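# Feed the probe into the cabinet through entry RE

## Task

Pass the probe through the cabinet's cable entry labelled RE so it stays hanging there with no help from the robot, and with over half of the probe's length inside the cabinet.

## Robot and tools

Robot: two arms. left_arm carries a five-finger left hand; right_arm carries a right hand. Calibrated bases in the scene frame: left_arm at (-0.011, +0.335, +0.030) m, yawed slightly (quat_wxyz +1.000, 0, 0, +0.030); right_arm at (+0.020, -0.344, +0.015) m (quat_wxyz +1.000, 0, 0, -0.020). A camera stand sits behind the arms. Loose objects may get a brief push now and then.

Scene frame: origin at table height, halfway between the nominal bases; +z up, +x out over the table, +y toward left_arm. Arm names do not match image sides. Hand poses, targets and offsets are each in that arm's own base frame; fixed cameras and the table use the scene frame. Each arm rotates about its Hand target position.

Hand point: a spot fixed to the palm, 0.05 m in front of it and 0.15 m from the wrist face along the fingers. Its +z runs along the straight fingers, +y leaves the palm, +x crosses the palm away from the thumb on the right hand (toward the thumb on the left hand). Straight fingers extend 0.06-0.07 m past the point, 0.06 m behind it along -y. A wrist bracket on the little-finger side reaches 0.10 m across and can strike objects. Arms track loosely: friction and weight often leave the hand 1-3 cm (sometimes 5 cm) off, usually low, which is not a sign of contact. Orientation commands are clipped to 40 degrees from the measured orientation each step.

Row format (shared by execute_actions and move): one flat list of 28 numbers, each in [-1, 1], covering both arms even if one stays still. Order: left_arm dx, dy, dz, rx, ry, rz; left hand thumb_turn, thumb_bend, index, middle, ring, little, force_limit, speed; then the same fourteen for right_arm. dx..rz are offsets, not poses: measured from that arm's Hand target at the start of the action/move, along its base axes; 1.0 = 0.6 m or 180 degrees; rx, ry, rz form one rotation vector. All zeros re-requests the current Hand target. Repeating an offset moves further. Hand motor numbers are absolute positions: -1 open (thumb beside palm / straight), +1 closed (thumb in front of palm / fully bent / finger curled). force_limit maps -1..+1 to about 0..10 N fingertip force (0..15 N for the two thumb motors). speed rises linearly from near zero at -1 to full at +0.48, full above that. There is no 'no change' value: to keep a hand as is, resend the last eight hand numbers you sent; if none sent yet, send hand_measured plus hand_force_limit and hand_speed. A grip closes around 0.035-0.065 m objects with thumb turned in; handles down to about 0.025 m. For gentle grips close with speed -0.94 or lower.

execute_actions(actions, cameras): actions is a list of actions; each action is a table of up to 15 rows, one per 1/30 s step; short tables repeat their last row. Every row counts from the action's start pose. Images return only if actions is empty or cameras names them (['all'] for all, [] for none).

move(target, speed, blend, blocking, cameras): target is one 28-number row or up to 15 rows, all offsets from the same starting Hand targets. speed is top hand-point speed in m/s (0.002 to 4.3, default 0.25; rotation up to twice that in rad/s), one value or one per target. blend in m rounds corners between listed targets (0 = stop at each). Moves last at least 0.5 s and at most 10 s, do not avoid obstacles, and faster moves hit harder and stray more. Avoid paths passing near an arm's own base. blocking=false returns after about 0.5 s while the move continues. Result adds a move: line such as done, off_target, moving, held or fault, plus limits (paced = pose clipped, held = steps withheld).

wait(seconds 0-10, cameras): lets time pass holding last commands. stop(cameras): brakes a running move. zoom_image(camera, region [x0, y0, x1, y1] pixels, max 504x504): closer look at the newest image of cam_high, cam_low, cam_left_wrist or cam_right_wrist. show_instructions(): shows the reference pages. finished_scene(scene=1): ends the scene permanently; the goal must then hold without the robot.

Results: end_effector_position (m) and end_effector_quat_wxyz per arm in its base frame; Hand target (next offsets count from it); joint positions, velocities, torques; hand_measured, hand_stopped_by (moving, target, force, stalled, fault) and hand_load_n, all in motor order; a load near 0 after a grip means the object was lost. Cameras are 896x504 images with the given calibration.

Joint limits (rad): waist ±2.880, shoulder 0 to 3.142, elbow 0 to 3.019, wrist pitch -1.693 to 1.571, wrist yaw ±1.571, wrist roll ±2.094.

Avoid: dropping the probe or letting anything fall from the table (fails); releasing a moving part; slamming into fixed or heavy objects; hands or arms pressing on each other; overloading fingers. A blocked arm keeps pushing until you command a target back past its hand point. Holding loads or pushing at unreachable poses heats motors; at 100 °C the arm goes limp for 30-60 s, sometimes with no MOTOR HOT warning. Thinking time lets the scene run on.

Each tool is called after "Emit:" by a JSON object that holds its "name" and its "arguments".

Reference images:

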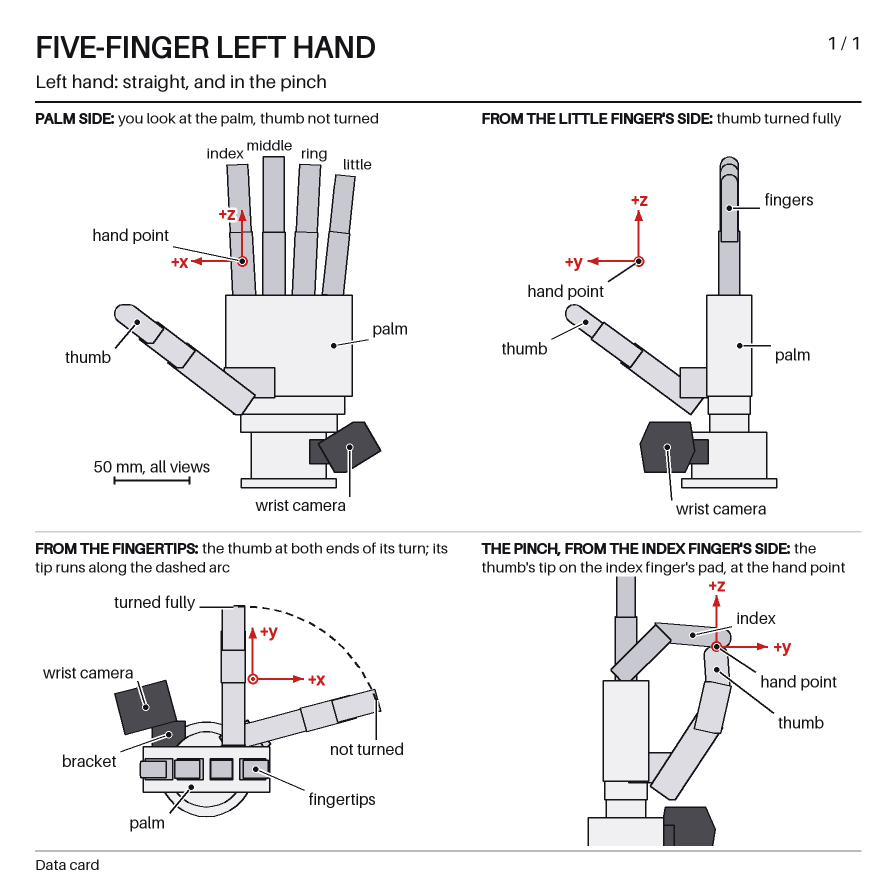

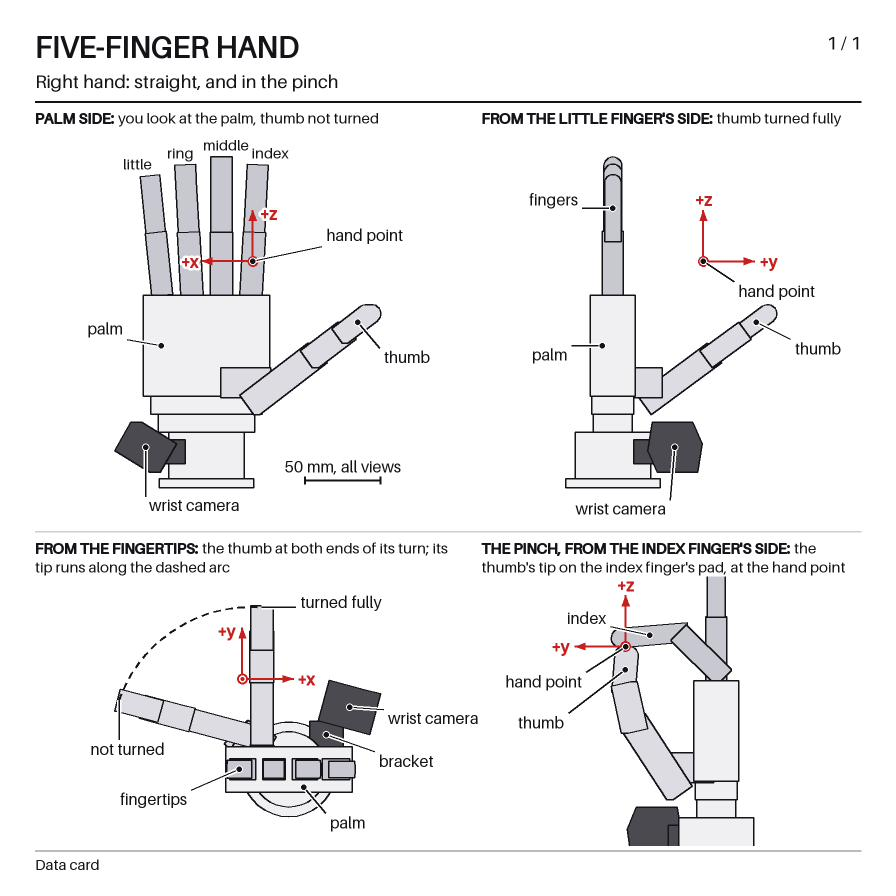

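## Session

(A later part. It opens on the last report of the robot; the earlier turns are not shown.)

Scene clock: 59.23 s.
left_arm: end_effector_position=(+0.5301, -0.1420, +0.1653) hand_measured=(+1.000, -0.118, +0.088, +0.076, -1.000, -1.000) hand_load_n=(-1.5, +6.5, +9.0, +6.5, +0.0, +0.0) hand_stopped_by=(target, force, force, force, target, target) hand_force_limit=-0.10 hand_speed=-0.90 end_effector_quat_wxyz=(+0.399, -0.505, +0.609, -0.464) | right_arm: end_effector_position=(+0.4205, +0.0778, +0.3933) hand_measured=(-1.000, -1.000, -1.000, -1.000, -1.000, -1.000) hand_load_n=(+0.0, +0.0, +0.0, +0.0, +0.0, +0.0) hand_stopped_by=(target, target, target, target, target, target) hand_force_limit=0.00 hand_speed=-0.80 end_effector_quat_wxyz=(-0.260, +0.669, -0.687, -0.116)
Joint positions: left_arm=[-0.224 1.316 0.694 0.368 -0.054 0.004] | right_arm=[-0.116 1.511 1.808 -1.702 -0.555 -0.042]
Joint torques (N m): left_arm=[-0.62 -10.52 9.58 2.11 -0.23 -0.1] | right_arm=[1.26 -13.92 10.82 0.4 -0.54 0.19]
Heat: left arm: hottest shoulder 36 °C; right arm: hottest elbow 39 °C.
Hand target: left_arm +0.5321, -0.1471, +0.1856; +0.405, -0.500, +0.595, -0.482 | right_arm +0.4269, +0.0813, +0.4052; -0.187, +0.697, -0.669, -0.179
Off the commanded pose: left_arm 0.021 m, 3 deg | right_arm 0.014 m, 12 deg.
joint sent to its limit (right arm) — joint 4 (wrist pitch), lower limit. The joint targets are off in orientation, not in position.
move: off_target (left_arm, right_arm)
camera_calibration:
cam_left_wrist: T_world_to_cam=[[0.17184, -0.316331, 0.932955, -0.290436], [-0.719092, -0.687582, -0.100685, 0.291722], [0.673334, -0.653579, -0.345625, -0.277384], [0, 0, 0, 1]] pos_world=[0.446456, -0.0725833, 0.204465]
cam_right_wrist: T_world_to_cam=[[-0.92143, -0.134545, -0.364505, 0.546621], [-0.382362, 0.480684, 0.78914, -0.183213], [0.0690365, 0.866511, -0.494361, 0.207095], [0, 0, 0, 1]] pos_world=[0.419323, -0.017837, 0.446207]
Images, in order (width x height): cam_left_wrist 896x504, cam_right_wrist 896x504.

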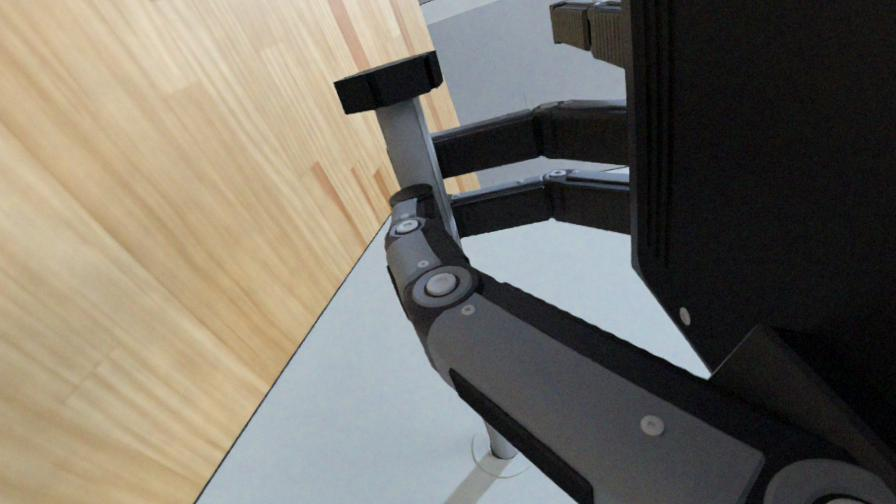

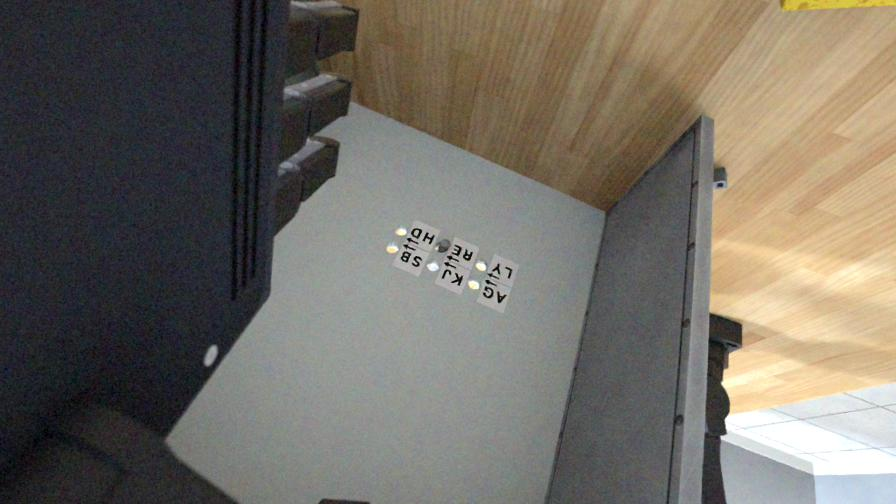

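Emit:
{"name": "move", "arguments": {"target": [-0.0175,-0.1,0.002,0,0,0,1,0.1,0.3,0.3,-1,-1,-0.1,-0.9,0,0,0,0,0,0,-1,-1,-1,-1,-1,-1,0,-0.8], "cameras": ["cam_left_wrist","cam_right_wrist","cam_low"], "speed": 0.06}}

Emit:
{"name": "zoom_image", "arguments": {"camera": "cam_right_wrist", "region": [380, 160, 580, 300]}}

Scene clock: 62.03 s.
left_arm: end_effector_position=(+0.5156, -0.1907, +0.1660) hand_measured=(+1.000, -0.118, +0.086, +0.076, -1.000, -1.000) hand_load_n=(+0.5, +6.5, +14.0, +3.5, +0.0, +0.0) hand_stopped_by=(target, force, force, force, target, target) hand_force_limit=-0.10 hand_speed=-0.90 end_effector_quat_wxyz=(+0.408, -0.507, +0.604, -0.459) | right_arm: end_effector_position=(+0.4205, +0.0778, +0.3933) hand_measured=(-1.000, -1.000, -1.000, -1.000, -1.000, -1.000) hand_load_n=(+0.0, +0.0, +0.0, +0.0, -0.5, +0.0) hand_stopped_by=(target, target, target, target, target, target) hand_force_limit=0.00 hand_speed=-0.80 end_effector_quat_wxyz=(-0.260, +0.669, -0.687, -0.116)
Joint positions: left_arm=[-0.373 1.316 0.694 0.368 -0.22 -0.028] | right_arm=[-0.116 1.511 1.808 -1.702 -0.555 -0.042]
Joint torques (N m): left_arm=[-2.08 -9.47 11.43 1.85 0.14 -0.13] | right_arm=[1.32 -13.86 10.78 0.39 -0.54 0.18]
Heat: left arm: hottest shoulder 36 °C; right arm: hottest elbow 39 °C.
Hand target: left_arm +0.5216, -0.2071, +0.1869; +0.405, -0.500, +0.595, -0.482 | right_arm +0.4269, +0.0813, +0.4052; -0.187, +0.697, -0.669, -0.179
Off the commanded pose: left_arm 0.027 m, 3 deg | right_arm 0.014 m, 12 deg.
joint sent to its limit (right arm) — joint 4 (wrist pitch), lower limit. The joint targets are off in orientation, not in position.
move: off_target (left_arm, right_arm)
camera_calibration:
cam_left_wrist: T_world_to_cam=[[0.171315, -0.321729, 0.931204, -0.304531], [-0.704273, -0.700942, -0.112608, 0.239743], [0.688949, -0.636531, -0.346667, -0.303861], [0, 0, 0, 1]] pos_world=[0.43036, -0.123348, 0.205239]
cam_right_wrist: T_world_to_cam=[[-0.92143, -0.134545, -0.364505, 0.546621], [-0.382362, 0.480684, 0.78914, -0.183213], [0.0690365, 0.866511, -0.494361, 0.207095], [0, 0, 0, 1]] pos_world=[0.419323, -0.017837, 0.446207]
Images, in order (width x height): cam_low 896x504, cam_left_wrist 896x504, cam_right_wrist 896x504.

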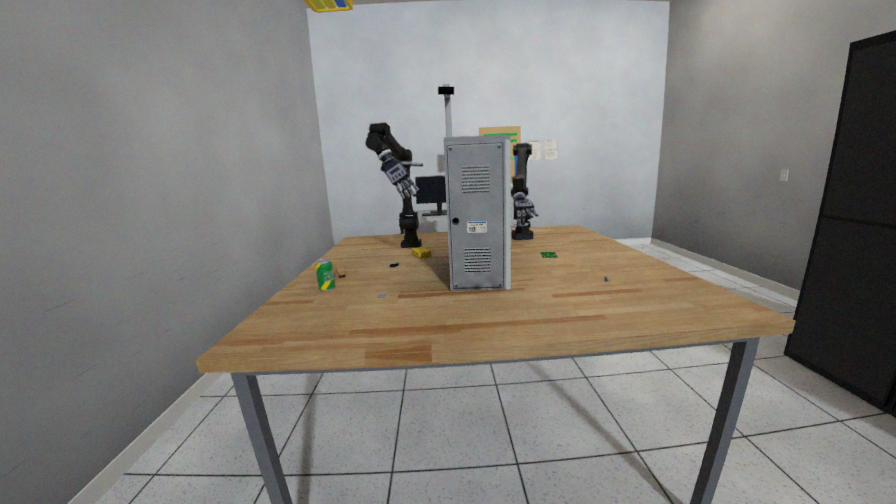

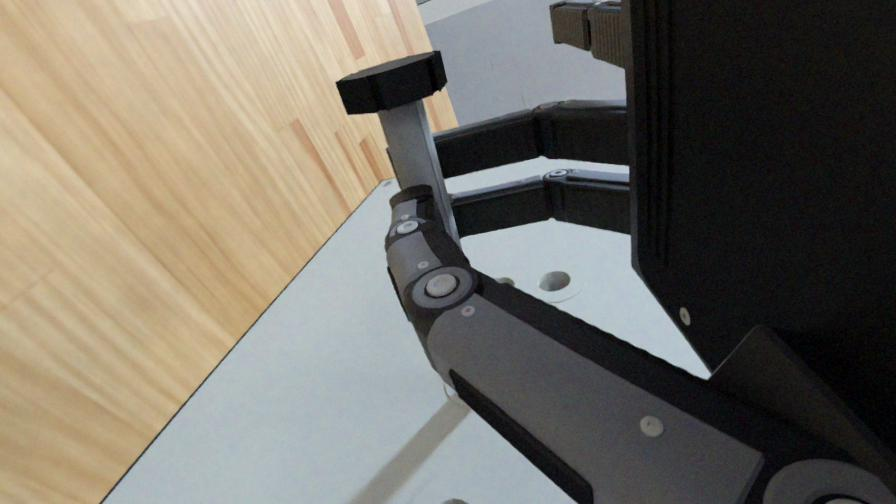

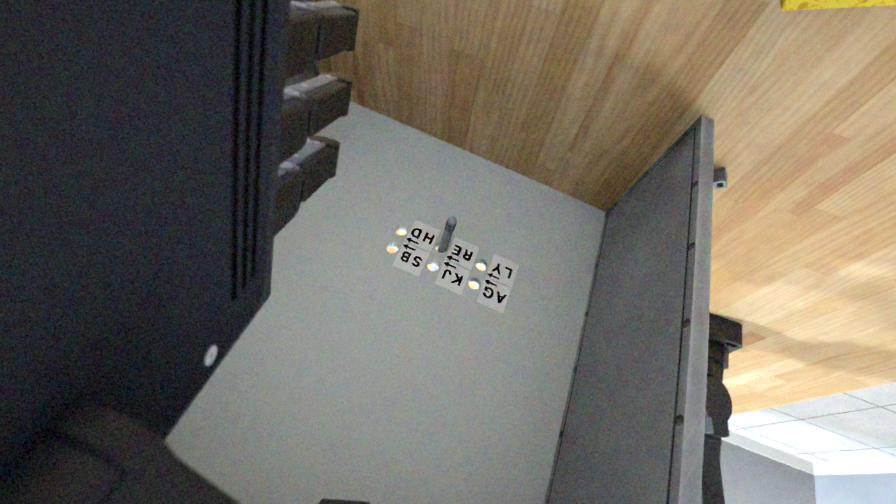

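Scaled by 2.520 from the camera's 896x504 image, which has a finer 1280x720 frame.

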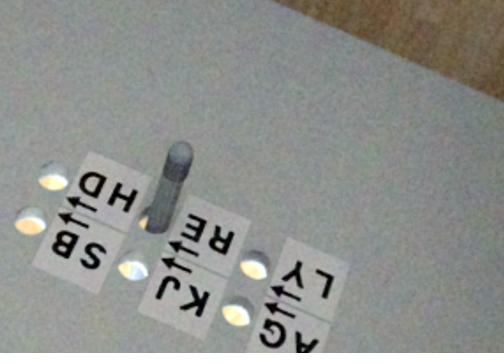

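Emit:
{"name": "move", "arguments": {"target": [0.0,-0.045,0.0,0,0,0,1,0.1,0.3,0.3,-1,-1,-0.1,-0.9,0,0,0,0,0,0,-1,-1,-1,-1,-1,-1,0,-0.8], "cameras": ["cam_left_wrist"], "speed": 0.05}}

Scene clock: 63.73 s.
left_arm: end_effector_position=(+0.5129, -0.2144, +0.1713) hand_measured=(+1.000, -0.118, +0.086, +0.076, -1.000, -1.000) hand_load_n=(-0.5, +6.5, +13.5, +3.0, +0.0, +0.0) hand_stopped_by=(target, force, force, force, target, target) hand_force_limit=-0.10 hand_speed=-0.90 end_effector_quat_wxyz=(+0.411, -0.506, +0.600, -0.463) | right_arm: end_effector_position=(+0.4205, +0.0778, +0.3933) hand_measured=(-1.000, -1.000, -1.000, -1.000, -1.000, -1.000) hand_load_n=(+0.0, +0.0, +0.0, +0.0, +0.0, +0.5) hand_stopped_by=(target, target, target, target, target, target) hand_force_limit=0.00 hand_speed=-0.80 end_effector_quat_wxyz=(-0.260, +0.669, -0.687, -0.116)
Joint positions: left_arm=[-0.435 1.326 0.712 0.368 -0.283 -0.044] | right_arm=[-0.116 1.511 1.808 -1.702 -0.555 -0.042]
Joint torques (N m): left_arm=[-2.73 -8.18 12.41 1.7 0.11 -0.12] | right_arm=[1.32 -13.86 10.8 0.36 -0.55 0.17]
Heat: left arm: hottest shoulder 36 °C; right arm: hottest elbow 39 °C.
Hand target: left_arm +0.5216, -0.2343, +0.1869; +0.405, -0.499, +0.595, -0.482 | right_arm +0.4269, +0.0813, +0.4052; -0.187, +0.697, -0.669, -0.179
Off the commanded pose: left_arm 0.027 m, 3 deg | right_arm 0.014 m, 12 deg.
joint sent to its limit (right arm) — joint 4 (wrist pitch), lower limit. The joint targets are off in orientation, not in position.
move: off_target (left_arm, right_arm)
camera_calibration:
cam_left_wrist: T_world_to_cam=[[0.162076, -0.317156, 0.934421, -0.311454], [-0.701153, -0.703329, -0.117105, 0.220373], [0.694346, -0.636192, -0.336368, -0.31966], [0, 0, 0, 1]] pos_world=[0.426949, -0.14715, 0.209313]
Images, in order (width x height): cam_left_wrist 896x504.

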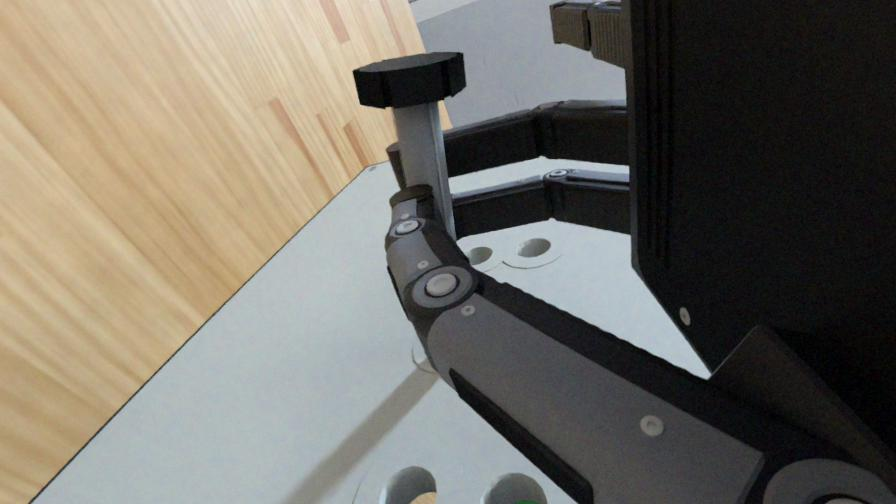

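Emit:
{"name": "move", "arguments": {"target": [0.0,-0.03,-0.02,0,0,0,1,0.1,0.3,0.3,-1,-1,-0.1,-0.9,0,0,0,0,0,0,-1,-1,-1,-1,-1,-1,0,-0.8], "cameras": ["cam_left_wrist","cam_right_wrist"], "speed": 0.05}}

Scene clock: 64.90 s.
left_arm: end_effector_position=(+0.5109, -0.2389, +0.1651) hand_measured=(+1.000, -0.118, +0.086, +0.076, -1.000, -1.000) hand_load_n=(-2.0, +5.5, +10.0, +4.5, +0.0, +0.0) hand_stopped_by=(target, force, force, force, target, target) hand_force_limit=-0.10 hand_speed=-0.90 end_effector_quat_wxyz=(+0.406, -0.503, +0.601, -0.470) | right_arm: end_effector_position=(+0.4205, +0.0778, +0.3933) hand_measured=(-1.000, -1.000, -1.000, -1.000, -1.000, -1.000) hand_load_n=(+0.0, +0.0, +0.0, +0.0, +0.0, +0.0) hand_stopped_by=(target, target, target, target, target, target) hand_force_limit=0.00 hand_speed=-0.80 end_effector_quat_wxyz=(-0.260, +0.669, -0.687, -0.116)
Joint positions: left_arm=[-0.485 1.362 0.72 0.399 -0.316 -0.062] | right_arm=[-0.116 1.511 1.808 -1.702 -0.555 -0.042]
Joint torques (N m): left_arm=[-1.55 -8 11.96 1.95 -0.18 -0.04] | right_arm=[1.44 -14.04 10.81 0.39 -0.54 0.17]
Heat: left arm: hottest shoulder 36 °C; right arm: hottest elbow 40 °C.
Hand target: left_arm +0.5216, -0.2520, +0.1748; +0.405, -0.500, +0.595, -0.482 | right_arm +0.4269, +0.0813, +0.4052; -0.187, +0.697, -0.669, -0.179
Off the commanded pose: left_arm 0.020 m, 2 deg | right_arm 0.014 m, 12 deg.
joint sent to its limit (right arm) — joint 4 (wrist pitch), lower limit. The joint targets are off in orientation, not in position.
move: off_target (left_arm, right_arm)
camera_calibration:
cam_left_wrist: T_world_to_cam=[[0.153405, -0.308689, 0.938711, -0.307305], [-0.710997, -0.694203, -0.112092, 0.207456], [0.686258, -0.650225, -0.325971, -0.336888], [0, 0, 0, 1]] pos_world=[0.425835, -0.169898, 0.201909]
cam_right_wrist: T_world_to_cam=[[-0.92143, -0.134545, -0.364505, 0.546621], [-0.382362, 0.480684, 0.78914, -0.183213], [0.0690365, 0.866511, -0.494361, 0.207095], [0, 0, 0, 1]] pos_world=[0.419323, -0.017837, 0.446207]
Images, in order (width x height): cam_left_wrist 896x504, cam_right_wrist 896x504.

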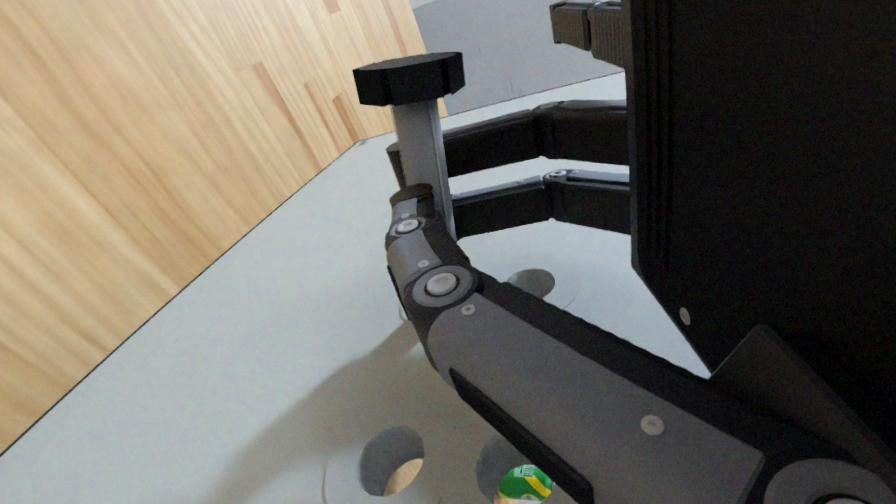

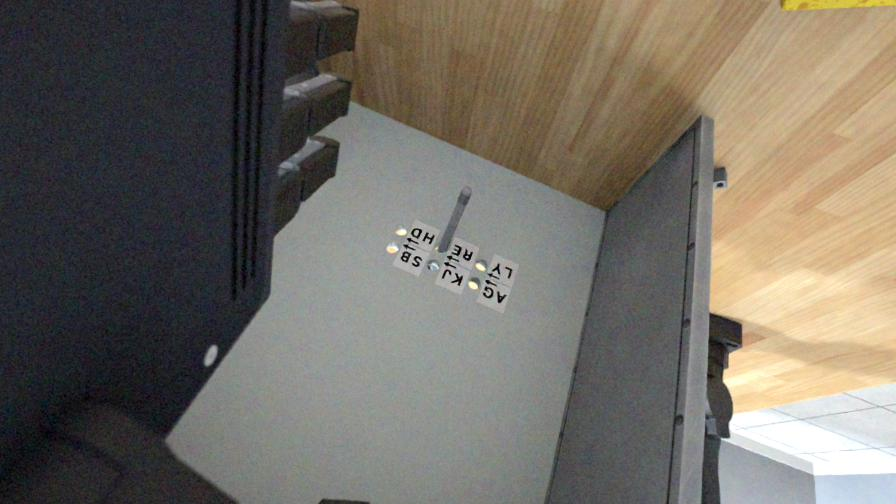

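Emit:
{"name": "move", "arguments": {"target": [-0.004,-0.036,0.0,0,0,0,1,0.1,0.3,0.3,-1,-1,-0.1,-0.9,0,0,0,0,0,0,-1,-1,-1,-1,-1,-1,0,-0.8], "cameras": ["cam_left_wrist","cam_right_wrist"], "speed": 0.04}}

Scene clock: 66.17 s.
left_arm: end_effector_position=(+0.5100, -0.2478, +0.1630) hand_measured=(+1.000, -0.118, +0.086, +0.076, -1.000, -1.000) hand_load_n=(-2.5, +5.5, +9.0, +5.5, +0.0, +0.0) hand_stopped_by=(target, force, force, force, target, target) hand_force_limit=-0.10 hand_speed=-0.90 end_effector_quat_wxyz=(+0.411, -0.511, +0.594, -0.465) | right_arm: end_effector_position=(+0.4205, +0.0778, +0.3933) hand_measured=(-1.000, -1.000, -1.000, -1.000, -1.000, -1.000) hand_load_n=(+0.0, +0.0, +0.0, +0.0, +0.0, +0.0) hand_stopped_by=(target, target, target, target, target, target) hand_force_limit=0.00 hand_speed=-0.80 end_effector_quat_wxyz=(-0.260, +0.669, -0.687, -0.116)
Joint positions: left_arm=[-0.517 1.377 0.729 0.399 -0.369 -0.078] | right_arm=[-0.116 1.511 1.808 -1.702 -0.555 -0.042]
Joint torques (N m): left_arm=[-3.19 -7.59 13 1.77 0.04 0] | right_arm=[1.26 -13.8 10.85 0.38 -0.54 0.18]
Heat: left arm: hottest shoulder 36 °C; right arm: hottest elbow 40 °C.
Hand target: left_arm +0.5191, -0.2737, +0.1748; +0.405, -0.500, +0.595, -0.482 | right_arm +0.4269, +0.0813, +0.4052; -0.187, +0.697, -0.669, -0.179
Off the commanded pose: left_arm 0.030 m, 2 deg | right_arm 0.014 m, 12 deg.
joint sent to its limit (right arm) — joint 4 (wrist pitch), lower limit. The joint targets are off in orientation, not in position.
move: off_target (left_arm, right_arm)
camera_calibration:
cam_left_wrist: T_world_to_cam=[[0.161825, -0.303762, 0.938904, -0.311052], [-0.69413, -0.711319, -0.110495, 0.18729], [0.701425, -0.633841, -0.325959, -0.346455], [0, 0, 0, 1]] pos_world=[0.423351, -0.18086, 0.199813]
cam_right_wrist: T_world_to_cam=[[-0.92143, -0.134545, -0.364505, 0.546621], [-0.382362, 0.480684, 0.78914, -0.183213], [0.0690365, 0.866511, -0.494361, 0.207095], [0, 0, 0, 1]] pos_world=[0.419323, -0.017837, 0.446207]
Images, in order (width x height): cam_left_wrist 896x504, cam_right_wrist 896x504.

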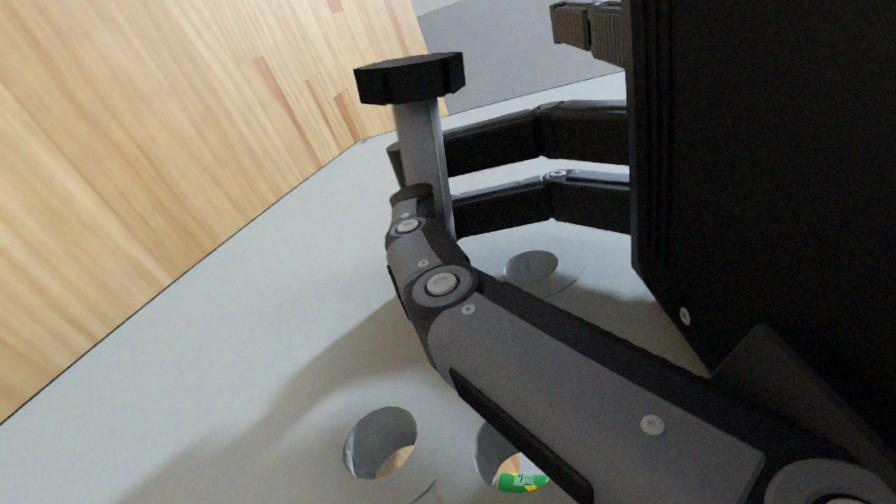

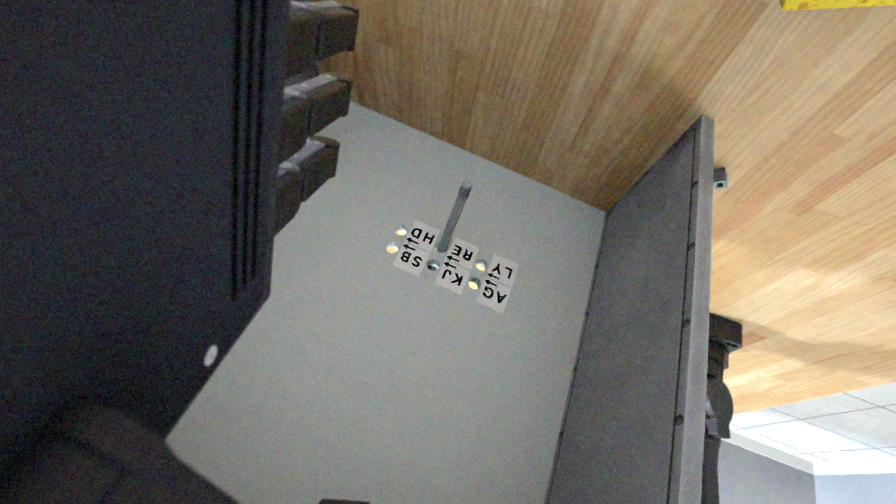

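Emit:
{"name": "move", "arguments": {"target": [0.0,0.018,0.0,0,0,0,1,0.1,0.3,0.3,-1,-1,-0.1,-0.9,0,0,0,0,0,0,-1,-1,-1,-1,-1,-1,0,-0.8], "cameras": [], "speed": 0.04}}

Emit:
{"name": "move", "arguments": {"target": [0.0,0.0,0.0,0,0,0,1,-0.5,-0.3,-0.3,-1,-1,-0.1,-0.7,0,0,0,0,0,0,-1,-1,-1,-1,-1,-1,0,-0.8], "cameras": ["cam_left_wrist","cam_right_wrist"], "speed": 0.04}}

Scene clock: 68.97 s.
left_arm: end_effector_position=(+0.5099, -0.2489, +0.1629) hand_measured=(+1.000, -0.118, +0.086, +0.076, -1.000, -1.000) hand_load_n=(-2.5, +5.5, +9.0, +5.0, +0.0, +0.0) hand_stopped_by=(target, force, force, force, target, target) hand_force_limit=-0.10 hand_speed=-0.90 end_effector_quat_wxyz=(+0.407, -0.509, +0.597, -0.468) | right_arm: end_effector_position=(+0.4205, +0.0778, +0.3933) hand_measured=(-1.000, -1.000, -1.000, -1.000, -1.000, -1.000) hand_load_n=(-0.5, +0.0, +0.0, +0.0, +0.0, +0.0) hand_stopped_by=(target, target, target, target, target, target) hand_force_limit=0.00 hand_speed=-0.80 end_effector_quat_wxyz=(-0.260, +0.669, -0.687, -0.116)
Joint positions: left_arm=[-0.513 1.377 0.729 0.399 -0.353 -0.078] | right_arm=[-0.116 1.511 1.808 -1.702 -0.555 -0.042]
Joint torques (N m): left_arm=[-1.79 -8.47 11.81 1.8 0.3 0.08] | right_arm=[1.44 -13.86 10.81 0.42 -0.54 0.17]
Heat: left arm: hottest shoulder 36 °C; right arm: hottest elbow 40 °C.
Hand target: left_arm +0.5191, -0.2630, +0.1748; +0.405, -0.500, +0.595, -0.482 | right_arm +0.4269, +0.0813, +0.4052; -0.187, +0.697, -0.669, -0.179
Off the commanded pose: left_arm 0.021 m, 2 deg | right_arm 0.014 m, 12 deg.
joint sent to its limit (right arm) — joint 4 (wrist pitch), lower limit. The joint targets are off in orientation, not in position.
move: off_target (left_arm, right_arm)
No camera images: "cameras" was empty.

Scene clock: 70.13 s.
left_arm: end_effector_position=(+0.5099, -0.2489, +0.1629) hand_measured=(+1.000, -0.500, -0.300, -0.300, -1.000, -1.000) hand_load_n=(+0.0, +0.0, +0.0, +0.0, +0.0, +0.0) hand_stopped_by=(target, target, target, target, target, target) hand_force_limit=-0.10 hand_speed=-0.70 end_effector_quat_wxyz=(+0.407, -0.509, +0.597, -0.468) | right_arm: end_effector_position=(+0.4205, +0.0778, +0.3933) hand_measured=(-1.000, -1.000, -1.000, -1.000, -1.000, -1.000) hand_load_n=(+0.0, +0.0, +0.0, +0.0, +0.0, +0.0) hand_stopped_by=(target, target, target, target, target, target) hand_force_limit=0.00 hand_speed=-0.80 end_effector_quat_wxyz=(-0.260, +0.669, -0.687, -0.116)
Joint positions: left_arm=[-0.513 1.377 0.729 0.399 -0.352 -0.078] | right_arm=[-0.116 1.511 1.808 -1.702 -0.555 -0.042]
Joint torques (N m): left_arm=[-1.44 -8.88 11.77 1.94 0.24 0.1] | right_arm=[1.38 -13.74 10.77 0.36 -0.55 0.17]
Heat: left arm: hottest shoulder 36 °C; right arm: hottest elbow 40 °C.
Hand target: left_arm +0.5191, -0.2629, +0.1748; +0.405, -0.500, +0.595, -0.482 | right_arm +0.4269, +0.0813, +0.4052; -0.187, +0.697, -0.669, -0.179
Off the commanded pose: left_arm 0.021 m, 2 deg | right_arm 0.014 m, 12 deg.
joint sent to its limit (right arm) — joint 4 (wrist pitch), lower limit. The joint targets are off in orientation, not in position.
move: off_target (left_arm, right_arm)
camera_calibration:
cam_left_wrist: T_world_to_cam=[[0.159973, -0.302333, 0.939683, -0.31007], [-0.703174, -0.703, -0.106473, 0.192454], [0.692787, -0.643728, -0.325054, -0.345292], [0, 0, 0, 1]] pos_world=[0.424146, -0.180723, 0.19962]
cam_right_wrist: T_world_to_cam=[[-0.92143, -0.134545, -0.364505, 0.546621], [-0.382362, 0.480684, 0.78914, -0.183213], [0.0690365, 0.866511, -0.494361, 0.207095], [0, 0, 0, 1]] pos_world=[0.419323, -0.017837, 0.446207]
Images, in order (width x height): cam_left_wrist 896x504, cam_right_wrist 896x504.

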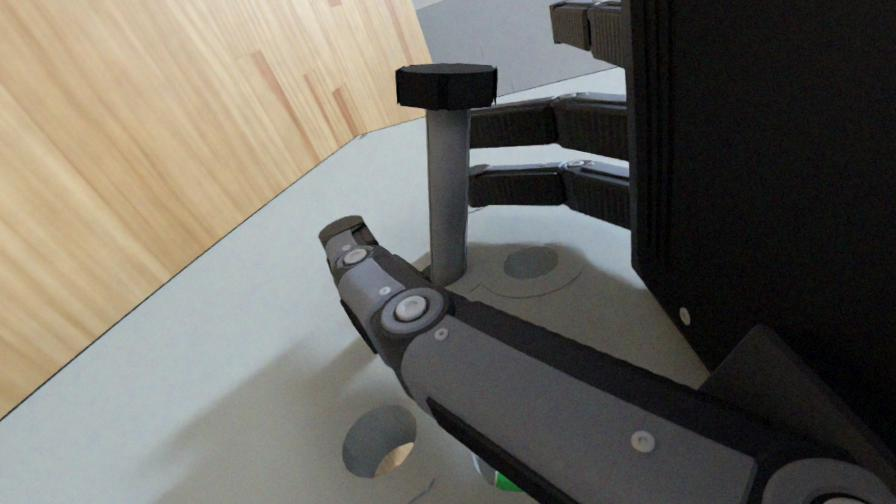

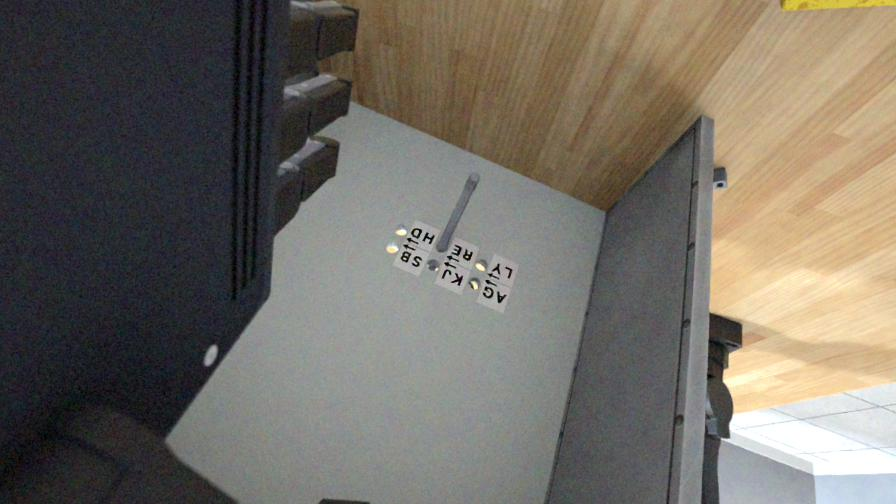

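Emit:
{"name": "move", "arguments": {"target": [0.0,0.0,0.0,0,0,0,1,-1,-1,-1,-1,-1,-0.1,-0.3,0,0,0,0,0,0,-1,-1,-1,-1,-1,-1,0,-0.8], "cameras": ["cam_left_wrist"]}}

Scene clock: 71.70 s.
left_arm: end_effector_position=(+0.5099, -0.2490, +0.1628) hand_measured=(+1.000, -1.000, -1.000, -1.000, -1.000, -1.000) hand_load_n=(+0.0, +0.0, +0.0, +0.0, +0.0, +0.0) hand_stopped_by=(target, target, target, target, target, target) hand_force_limit=-0.10 hand_speed=-0.30 end_effector_quat_wxyz=(+0.406, -0.509, +0.597, -0.468) | right_arm: end_effector_position=(+0.4205, +0.0778, +0.3933) hand_measured=(-1.000, -1.000, -1.000, -1.000, -1.000, -1.000) hand_load_n=(+0.0, +0.0, +0.0, +0.0, +0.0, +0.0) hand_stopped_by=(target, target, target, target, target, target) hand_force_limit=0.00 hand_speed=-0.80 end_effector_quat_wxyz=(-0.260, +0.669, -0.687, -0.116)
Joint positions: left_arm=[-0.513 1.377 0.729 0.399 -0.352 -0.078] | right_arm=[-0.116 1.511 1.808 -1.702 -0.555 -0.042]
Joint torques (N m): left_arm=[-1.26 -8.94 11.75 1.99 0.22 0.09] | right_arm=[1.38 -13.68 10.78 0.38 -0.54 0.17]
Heat: left arm: hottest shoulder 36 °C; right arm: hottest elbow 40 °C.
Hand target: left_arm +0.5191, -0.2629, +0.1748; +0.405, -0.500, +0.595, -0.482 | right_arm +0.4269, +0.0813, +0.4052; -0.187, +0.697, -0.669, -0.179
Off the commanded pose: left_arm 0.021 m, 2 deg | right_arm 0.014 m, 12 deg.
joint sent to its limit (right arm) — joint 4 (wrist pitch), lower limit. The joint targets are off in orientation, not in position.
move: off_target (left_arm, right_arm)
camera_calibration:
cam_left_wrist: T_world_to_cam=[[0.159912, -0.302338, 0.939691, -0.310077], [-0.703473, -0.702715, -0.106379, 0.192544], [0.692498, -0.644036, -0.32506, -0.345287], [0, 0, 0, 1]] pos_world=[0.424146, -0.180822, 0.199621]
Images, in order (width x height): cam_left_wrist 896x504.

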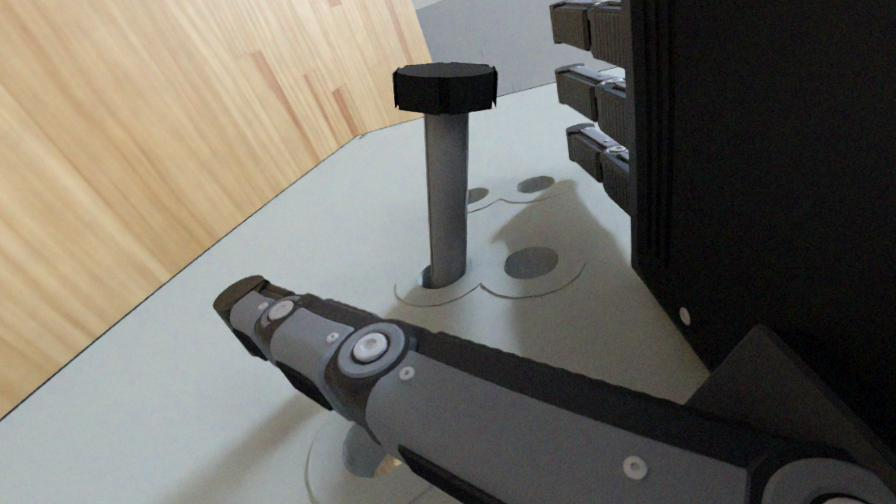

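Emit:
{"name": "move", "arguments": {"target": [[-0.065,0.017,0.006,0,0,0,1,-1,-1,-1,-1,-1,-0.1,0.2,0,0,0,0,0,0,-1,-1,-1,-1,-1,-1,0,-0.8],[-0.03,0.27,0.0,0,0,0,1,-1,-1,-1,-1,-1,-0.1,0.2,0,0,0,0,0,0,-1,-1,-1,-1,-1,-1,0,-0.8],[0.08,0.27,0.0,0,0,0,-1,-1,-1,-1,-1,-1,-0.1,0.2,0,0,0,0,0,0,-1,-1,-1,-1,-1,-1,0,-0.8]], "cameras": ["cam_left_wrist","cam_right_wrist"], "speed": [0.06,0.12,0.1], "blend": [0.01,0,0]}}

Scene clock: 77.67 s.
left_arm: end_effector_position=(+0.5463, -0.1025, +0.1556) hand_measured=(-1.000, -1.000, -1.000, -1.000, -1.000, -1.000) hand_load_n=(+0.0, +0.0, +0.0, +0.0, +0.0, +0.0) hand_stopped_by=(target, target, target, target, target, target) hand_force_limit=-0.10 hand_speed=0.20 end_effector_quat_wxyz=(+0.390, -0.511, +0.604, -0.471) | right_arm: end_effector_position=(+0.4205, +0.0778, +0.3933) hand_measured=(-1.000, -1.000, -1.000, -1.000, -1.000, -1.000) hand_load_n=(+0.0, +0.0, +0.0, -0.5, +0.0, +0.0) hand_stopped_by=(target, target, target, target, target, target) hand_force_limit=0.00 hand_speed=-0.80 end_effector_quat_wxyz=(-0.260, +0.669, -0.687, -0.116)
Joint positions: left_arm=[-0.105 1.363 0.704 0.403 0.071 0.008] | right_arm=[-0.116 1.511 1.808 -1.702 -0.555 -0.042]
Joint torques (N m): left_arm=[-0.03 -8 12.82 2.37 0 0.12] | right_arm=[1.38 -13.8 10.76 0.42 -0.55 0.19]
Heat: left arm: hottest shoulder 36 °C; right arm: hottest elbow 40 °C.
Hand target: left_arm +0.5671, -0.1010, +0.1748; +0.405, -0.499, +0.595, -0.482 | right_arm +0.4269, +0.0813, +0.4052; -0.187, +0.697, -0.669, -0.179
Off the commanded pose: left_arm 0.028 m, 3 deg | right_arm 0.014 m, 12 deg.
joint sent to its limit (right arm) — joint 4 (wrist pitch), lower limit. The joint targets are off in orientation, not in position.
move: off_target (left_arm, right_arm); target 3's new numbers were sent with left_arm's hand 0.029 m and 3 deg from that target
camera_calibration:
cam_left_wrist: T_world_to_cam=[[0.17671, -0.291344, 0.940155, -0.272927], [-0.721411, -0.68814, -0.0776519, 0.327162], [0.669582, -0.664516, -0.33178, -0.267054], [0, 0, 0, 1]] pos_world=[0.463061, -0.0318444, 0.193396]
cam_right_wrist: T_world_to_cam=[[-0.92143, -0.134545, -0.364505, 0.546621], [-0.382362, 0.480684, 0.78914, -0.183213], [0.0690365, 0.866511, -0.494361, 0.207095], [0, 0, 0, 1]] pos_world=[0.419323, -0.017837, 0.446207]
Images, in order (width x height): cam_left_wrist 896x504, cam_right_wrist 896x504.

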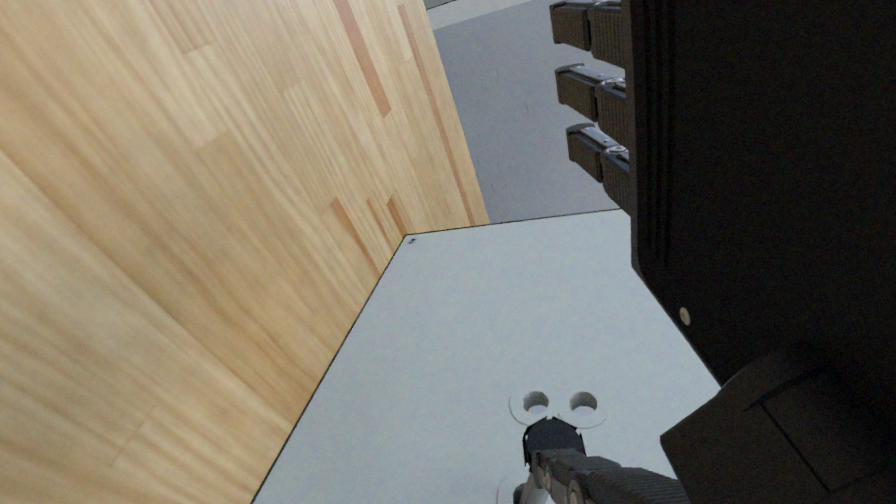

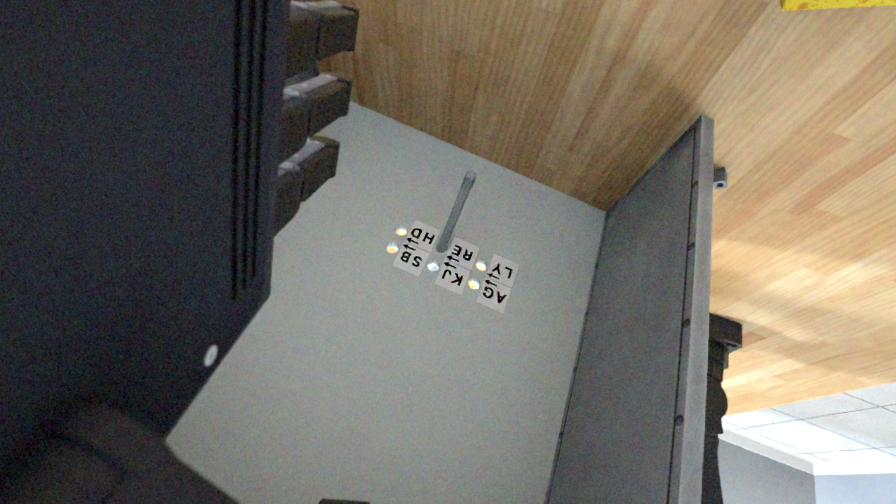

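Emit:
{"name": "zoom_image", "arguments": {"camera": "cam_left_wrist", "region": [480, 380, 680, 504]}}

Scaled by 2.520 from the camera's 896x504 image, which has a finer 1280x720 frame.

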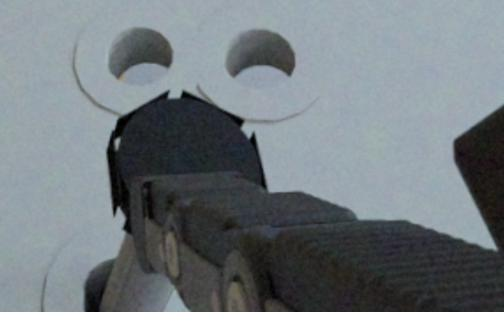

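Emit:
{"name": "move", "arguments": {"target": [0.038,-0.012,0.003,0,0,0,-1,-1,-1,-1,-1,-1,-0.1,0.2,0,0,0,0,0,0,-1,-1,-1,-1,-1,-1,0,-0.8], "cameras": ["cam_left_wrist"], "speed": 0.08}}

Emit:
{"name": "zoom_image", "arguments": {"camera": "cam_left_wrist", "region": [480, 380, 680, 504]}}

Scene clock: 81.27 s.
left_arm: end_effector_position=(+0.5707, -0.1039, +0.1591) hand_measured=(-1.000, -1.000, -1.000, -1.000, -1.000, -1.000) hand_load_n=(-0.5, +0.0, -0.5, +0.0, +0.0, +0.0) hand_stopped_by=(target, target, target, target, target, target) hand_force_limit=-0.10 hand_speed=0.20 end_effector_quat_wxyz=(+0.393, -0.511, +0.602, -0.472) | right_arm: end_effector_position=(+0.4205, +0.0778, +0.3933) hand_measured=(-1.000, -1.000, -1.000, -1.000, -1.000, -1.000) hand_load_n=(+0.0, +0.0, +0.0, +0.0, +0.0, +0.0) hand_stopped_by=(target, target, target, target, target, target) hand_force_limit=0.00 hand_speed=-0.80 end_effector_quat_wxyz=(-0.260, +0.669, -0.687, -0.116)
Joint positions: left_arm=[-0.105 1.42 0.768 0.403 0.064 0.008] | right_arm=[-0.116 1.511 1.808 -1.702 -0.555 -0.042]
Joint torques (N m): left_arm=[-1.03 -8.82 12.77 2.06 -0.22 0.1] | right_arm=[1.32 -13.98 10.84 0.42 -0.56 0.17]
Heat: left arm: hottest shoulder 36 °C; right arm: hottest elbow 41 °C.
Hand target: left_arm +0.5900, -0.1081, +0.1767; +0.405, -0.499, +0.595, -0.482 | right_arm +0.4269, +0.0813, +0.4052; -0.187, +0.697, -0.669, -0.179
Off the commanded pose: left_arm 0.026 m, 2 deg | right_arm 0.014 m, 12 deg.
joint sent to its limit (right arm) — joint 4 (wrist pitch), lower limit. The joint targets are off in orientation, not in position.
move: off_target (left_arm, right_arm)
camera_calibration:
cam_left_wrist: T_world_to_cam=[[0.172182, -0.291119, 0.941065, -0.278444], [-0.716815, -0.692304, -0.0830125, 0.341843], [0.67567, -0.660276, -0.327881, -0.28679], [0, 0, 0, 1]] pos_world=[0.486757, -0.0337609, 0.196378]
Images, in order (width x height): cam_left_wrist 896x504.

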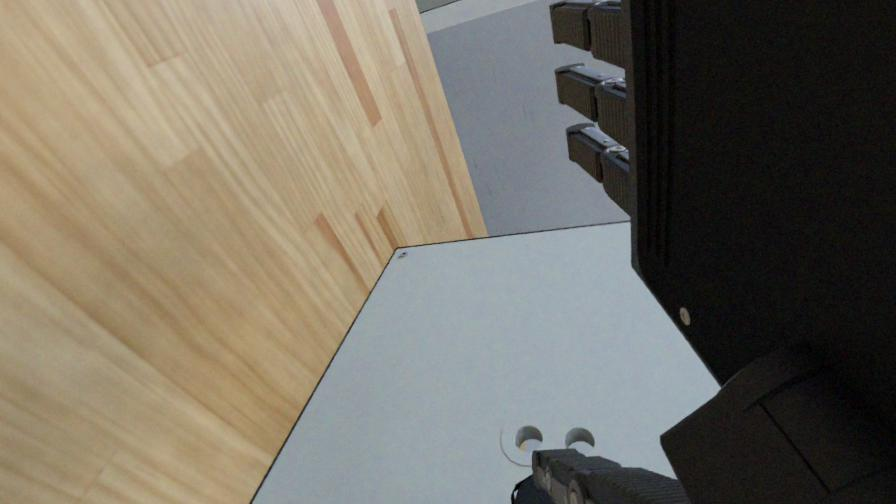

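Scaled by 2.520 from the camera's 896x504 image, which has a finer 1280x720 frame.

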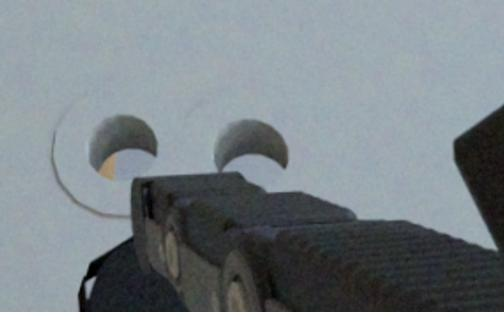

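Emit:
{"name": "move", "arguments": {"target": [-0.009,-0.085,-0.005,0,0,0,-1,-1,-1,-1,-1,-1,-0.1,0.2,0,0,0,0,0,0,-1,-1,-1,-1,-1,-1,0,-0.8], "cameras": ["cam_left_wrist","cam_right_wrist"], "speed": 0.05}}

Emit:
{"name": "zoom_image", "arguments": {"camera": "cam_left_wrist", "region": [480, 380, 680, 504]}}

Scene clock: 83.47 s.
left_arm: end_effector_position=(+0.5670, -0.1432, +0.1543) hand_measured=(-1.000, -1.000, -1.000, -1.000, -1.000, -1.000) hand_load_n=(-1.0, -1.0, +0.0, +0.0, +0.0, +0.0) hand_stopped_by=(target, target, target, target, target, target) hand_force_limit=-0.10 hand_speed=0.20 end_effector_quat_wxyz=(+0.402, -0.509, +0.606, -0.460) | right_arm: end_effector_position=(+0.4205, +0.0778, +0.3933) hand_measured=(-1.000, -1.000, -1.000, -1.000, -1.000, -1.000) hand_load_n=(+0.0, +0.0, +0.0, +0.0, +0.0, +0.0) hand_stopped_by=(target, target, target, target, target, target) hand_force_limit=0.00 hand_speed=-0.80 end_effector_quat_wxyz=(-0.260, +0.669, -0.687, -0.116)
Joint positions: left_arm=[-0.214 1.432 0.773 0.404 -0.058 0.005] | right_arm=[-0.116 1.511 1.808 -1.702 -0.555 -0.042]
Joint torques (N m): left_arm=[-2.2 -9.17 12.89 2.39 -0.02 -0.14] | right_arm=[1.32 -13.92 10.78 0.4 -0.55 0.17]
Heat: left arm: hottest shoulder 36 °C; right arm: hottest elbow 41 °C.
Hand target: left_arm +0.5846, -0.1590, +0.1736; +0.405, -0.500, +0.595, -0.482 | right_arm +0.4269, +0.0813, +0.4052; -0.187, +0.697, -0.669, -0.179
Off the commanded pose: left_arm 0.031 m, 3 deg | right_arm 0.014 m, 12 deg.
joint sent to its limit (right arm) — joint 4 (wrist pitch), lower limit. The joint targets are off in orientation, not in position.
move: off_target (left_arm, right_arm)
camera_calibration:
cam_left_wrist: T_world_to_cam=[[0.17707, -0.315668, 0.932202, -0.289661], [-0.709318, -0.697547, -0.101475, 0.3094], [0.682287, -0.643259, -0.347423, -0.310151], [0, 0, 0, 1]] pos_world=[0.482365, -0.0751231, 0.193665]
cam_right_wrist: T_world_to_cam=[[-0.92143, -0.134545, -0.364505, 0.546621], [-0.382362, 0.480684, 0.78914, -0.183213], [0.0690365, 0.866511, -0.494361, 0.207095], [0, 0, 0, 1]] pos_world=[0.419323, -0.017837, 0.446207]
Images, in order (width x height): cam_left_wrist 896x504, cam_right_wrist 896x504.

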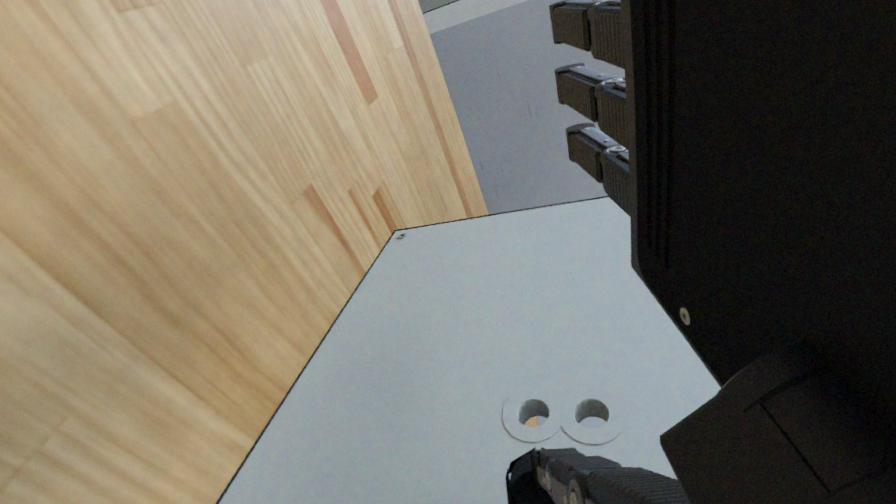

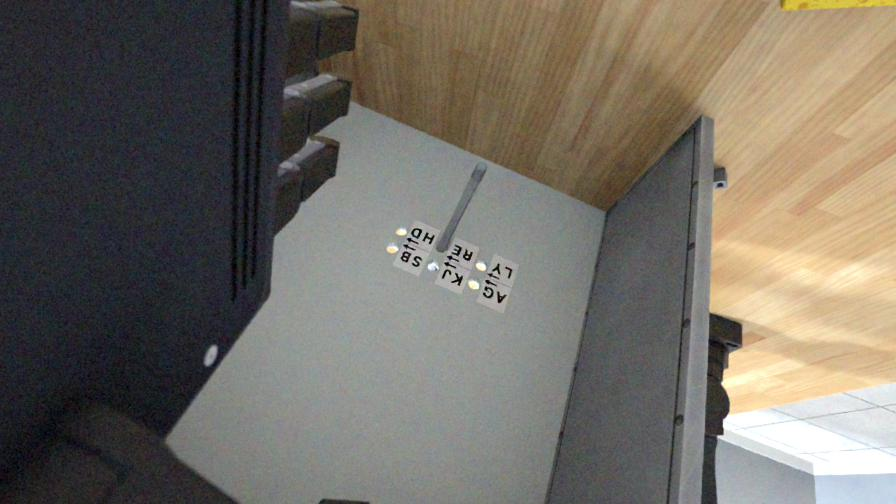

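Scaled by 2.520 from the camera's 896x504 image, which has a finer 1280x720 frame.

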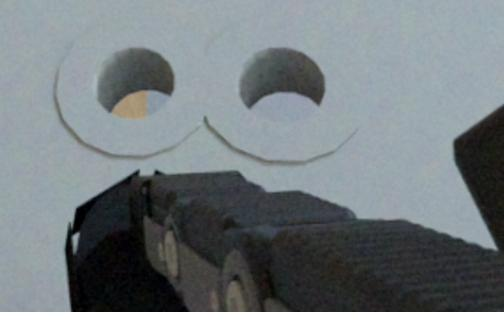

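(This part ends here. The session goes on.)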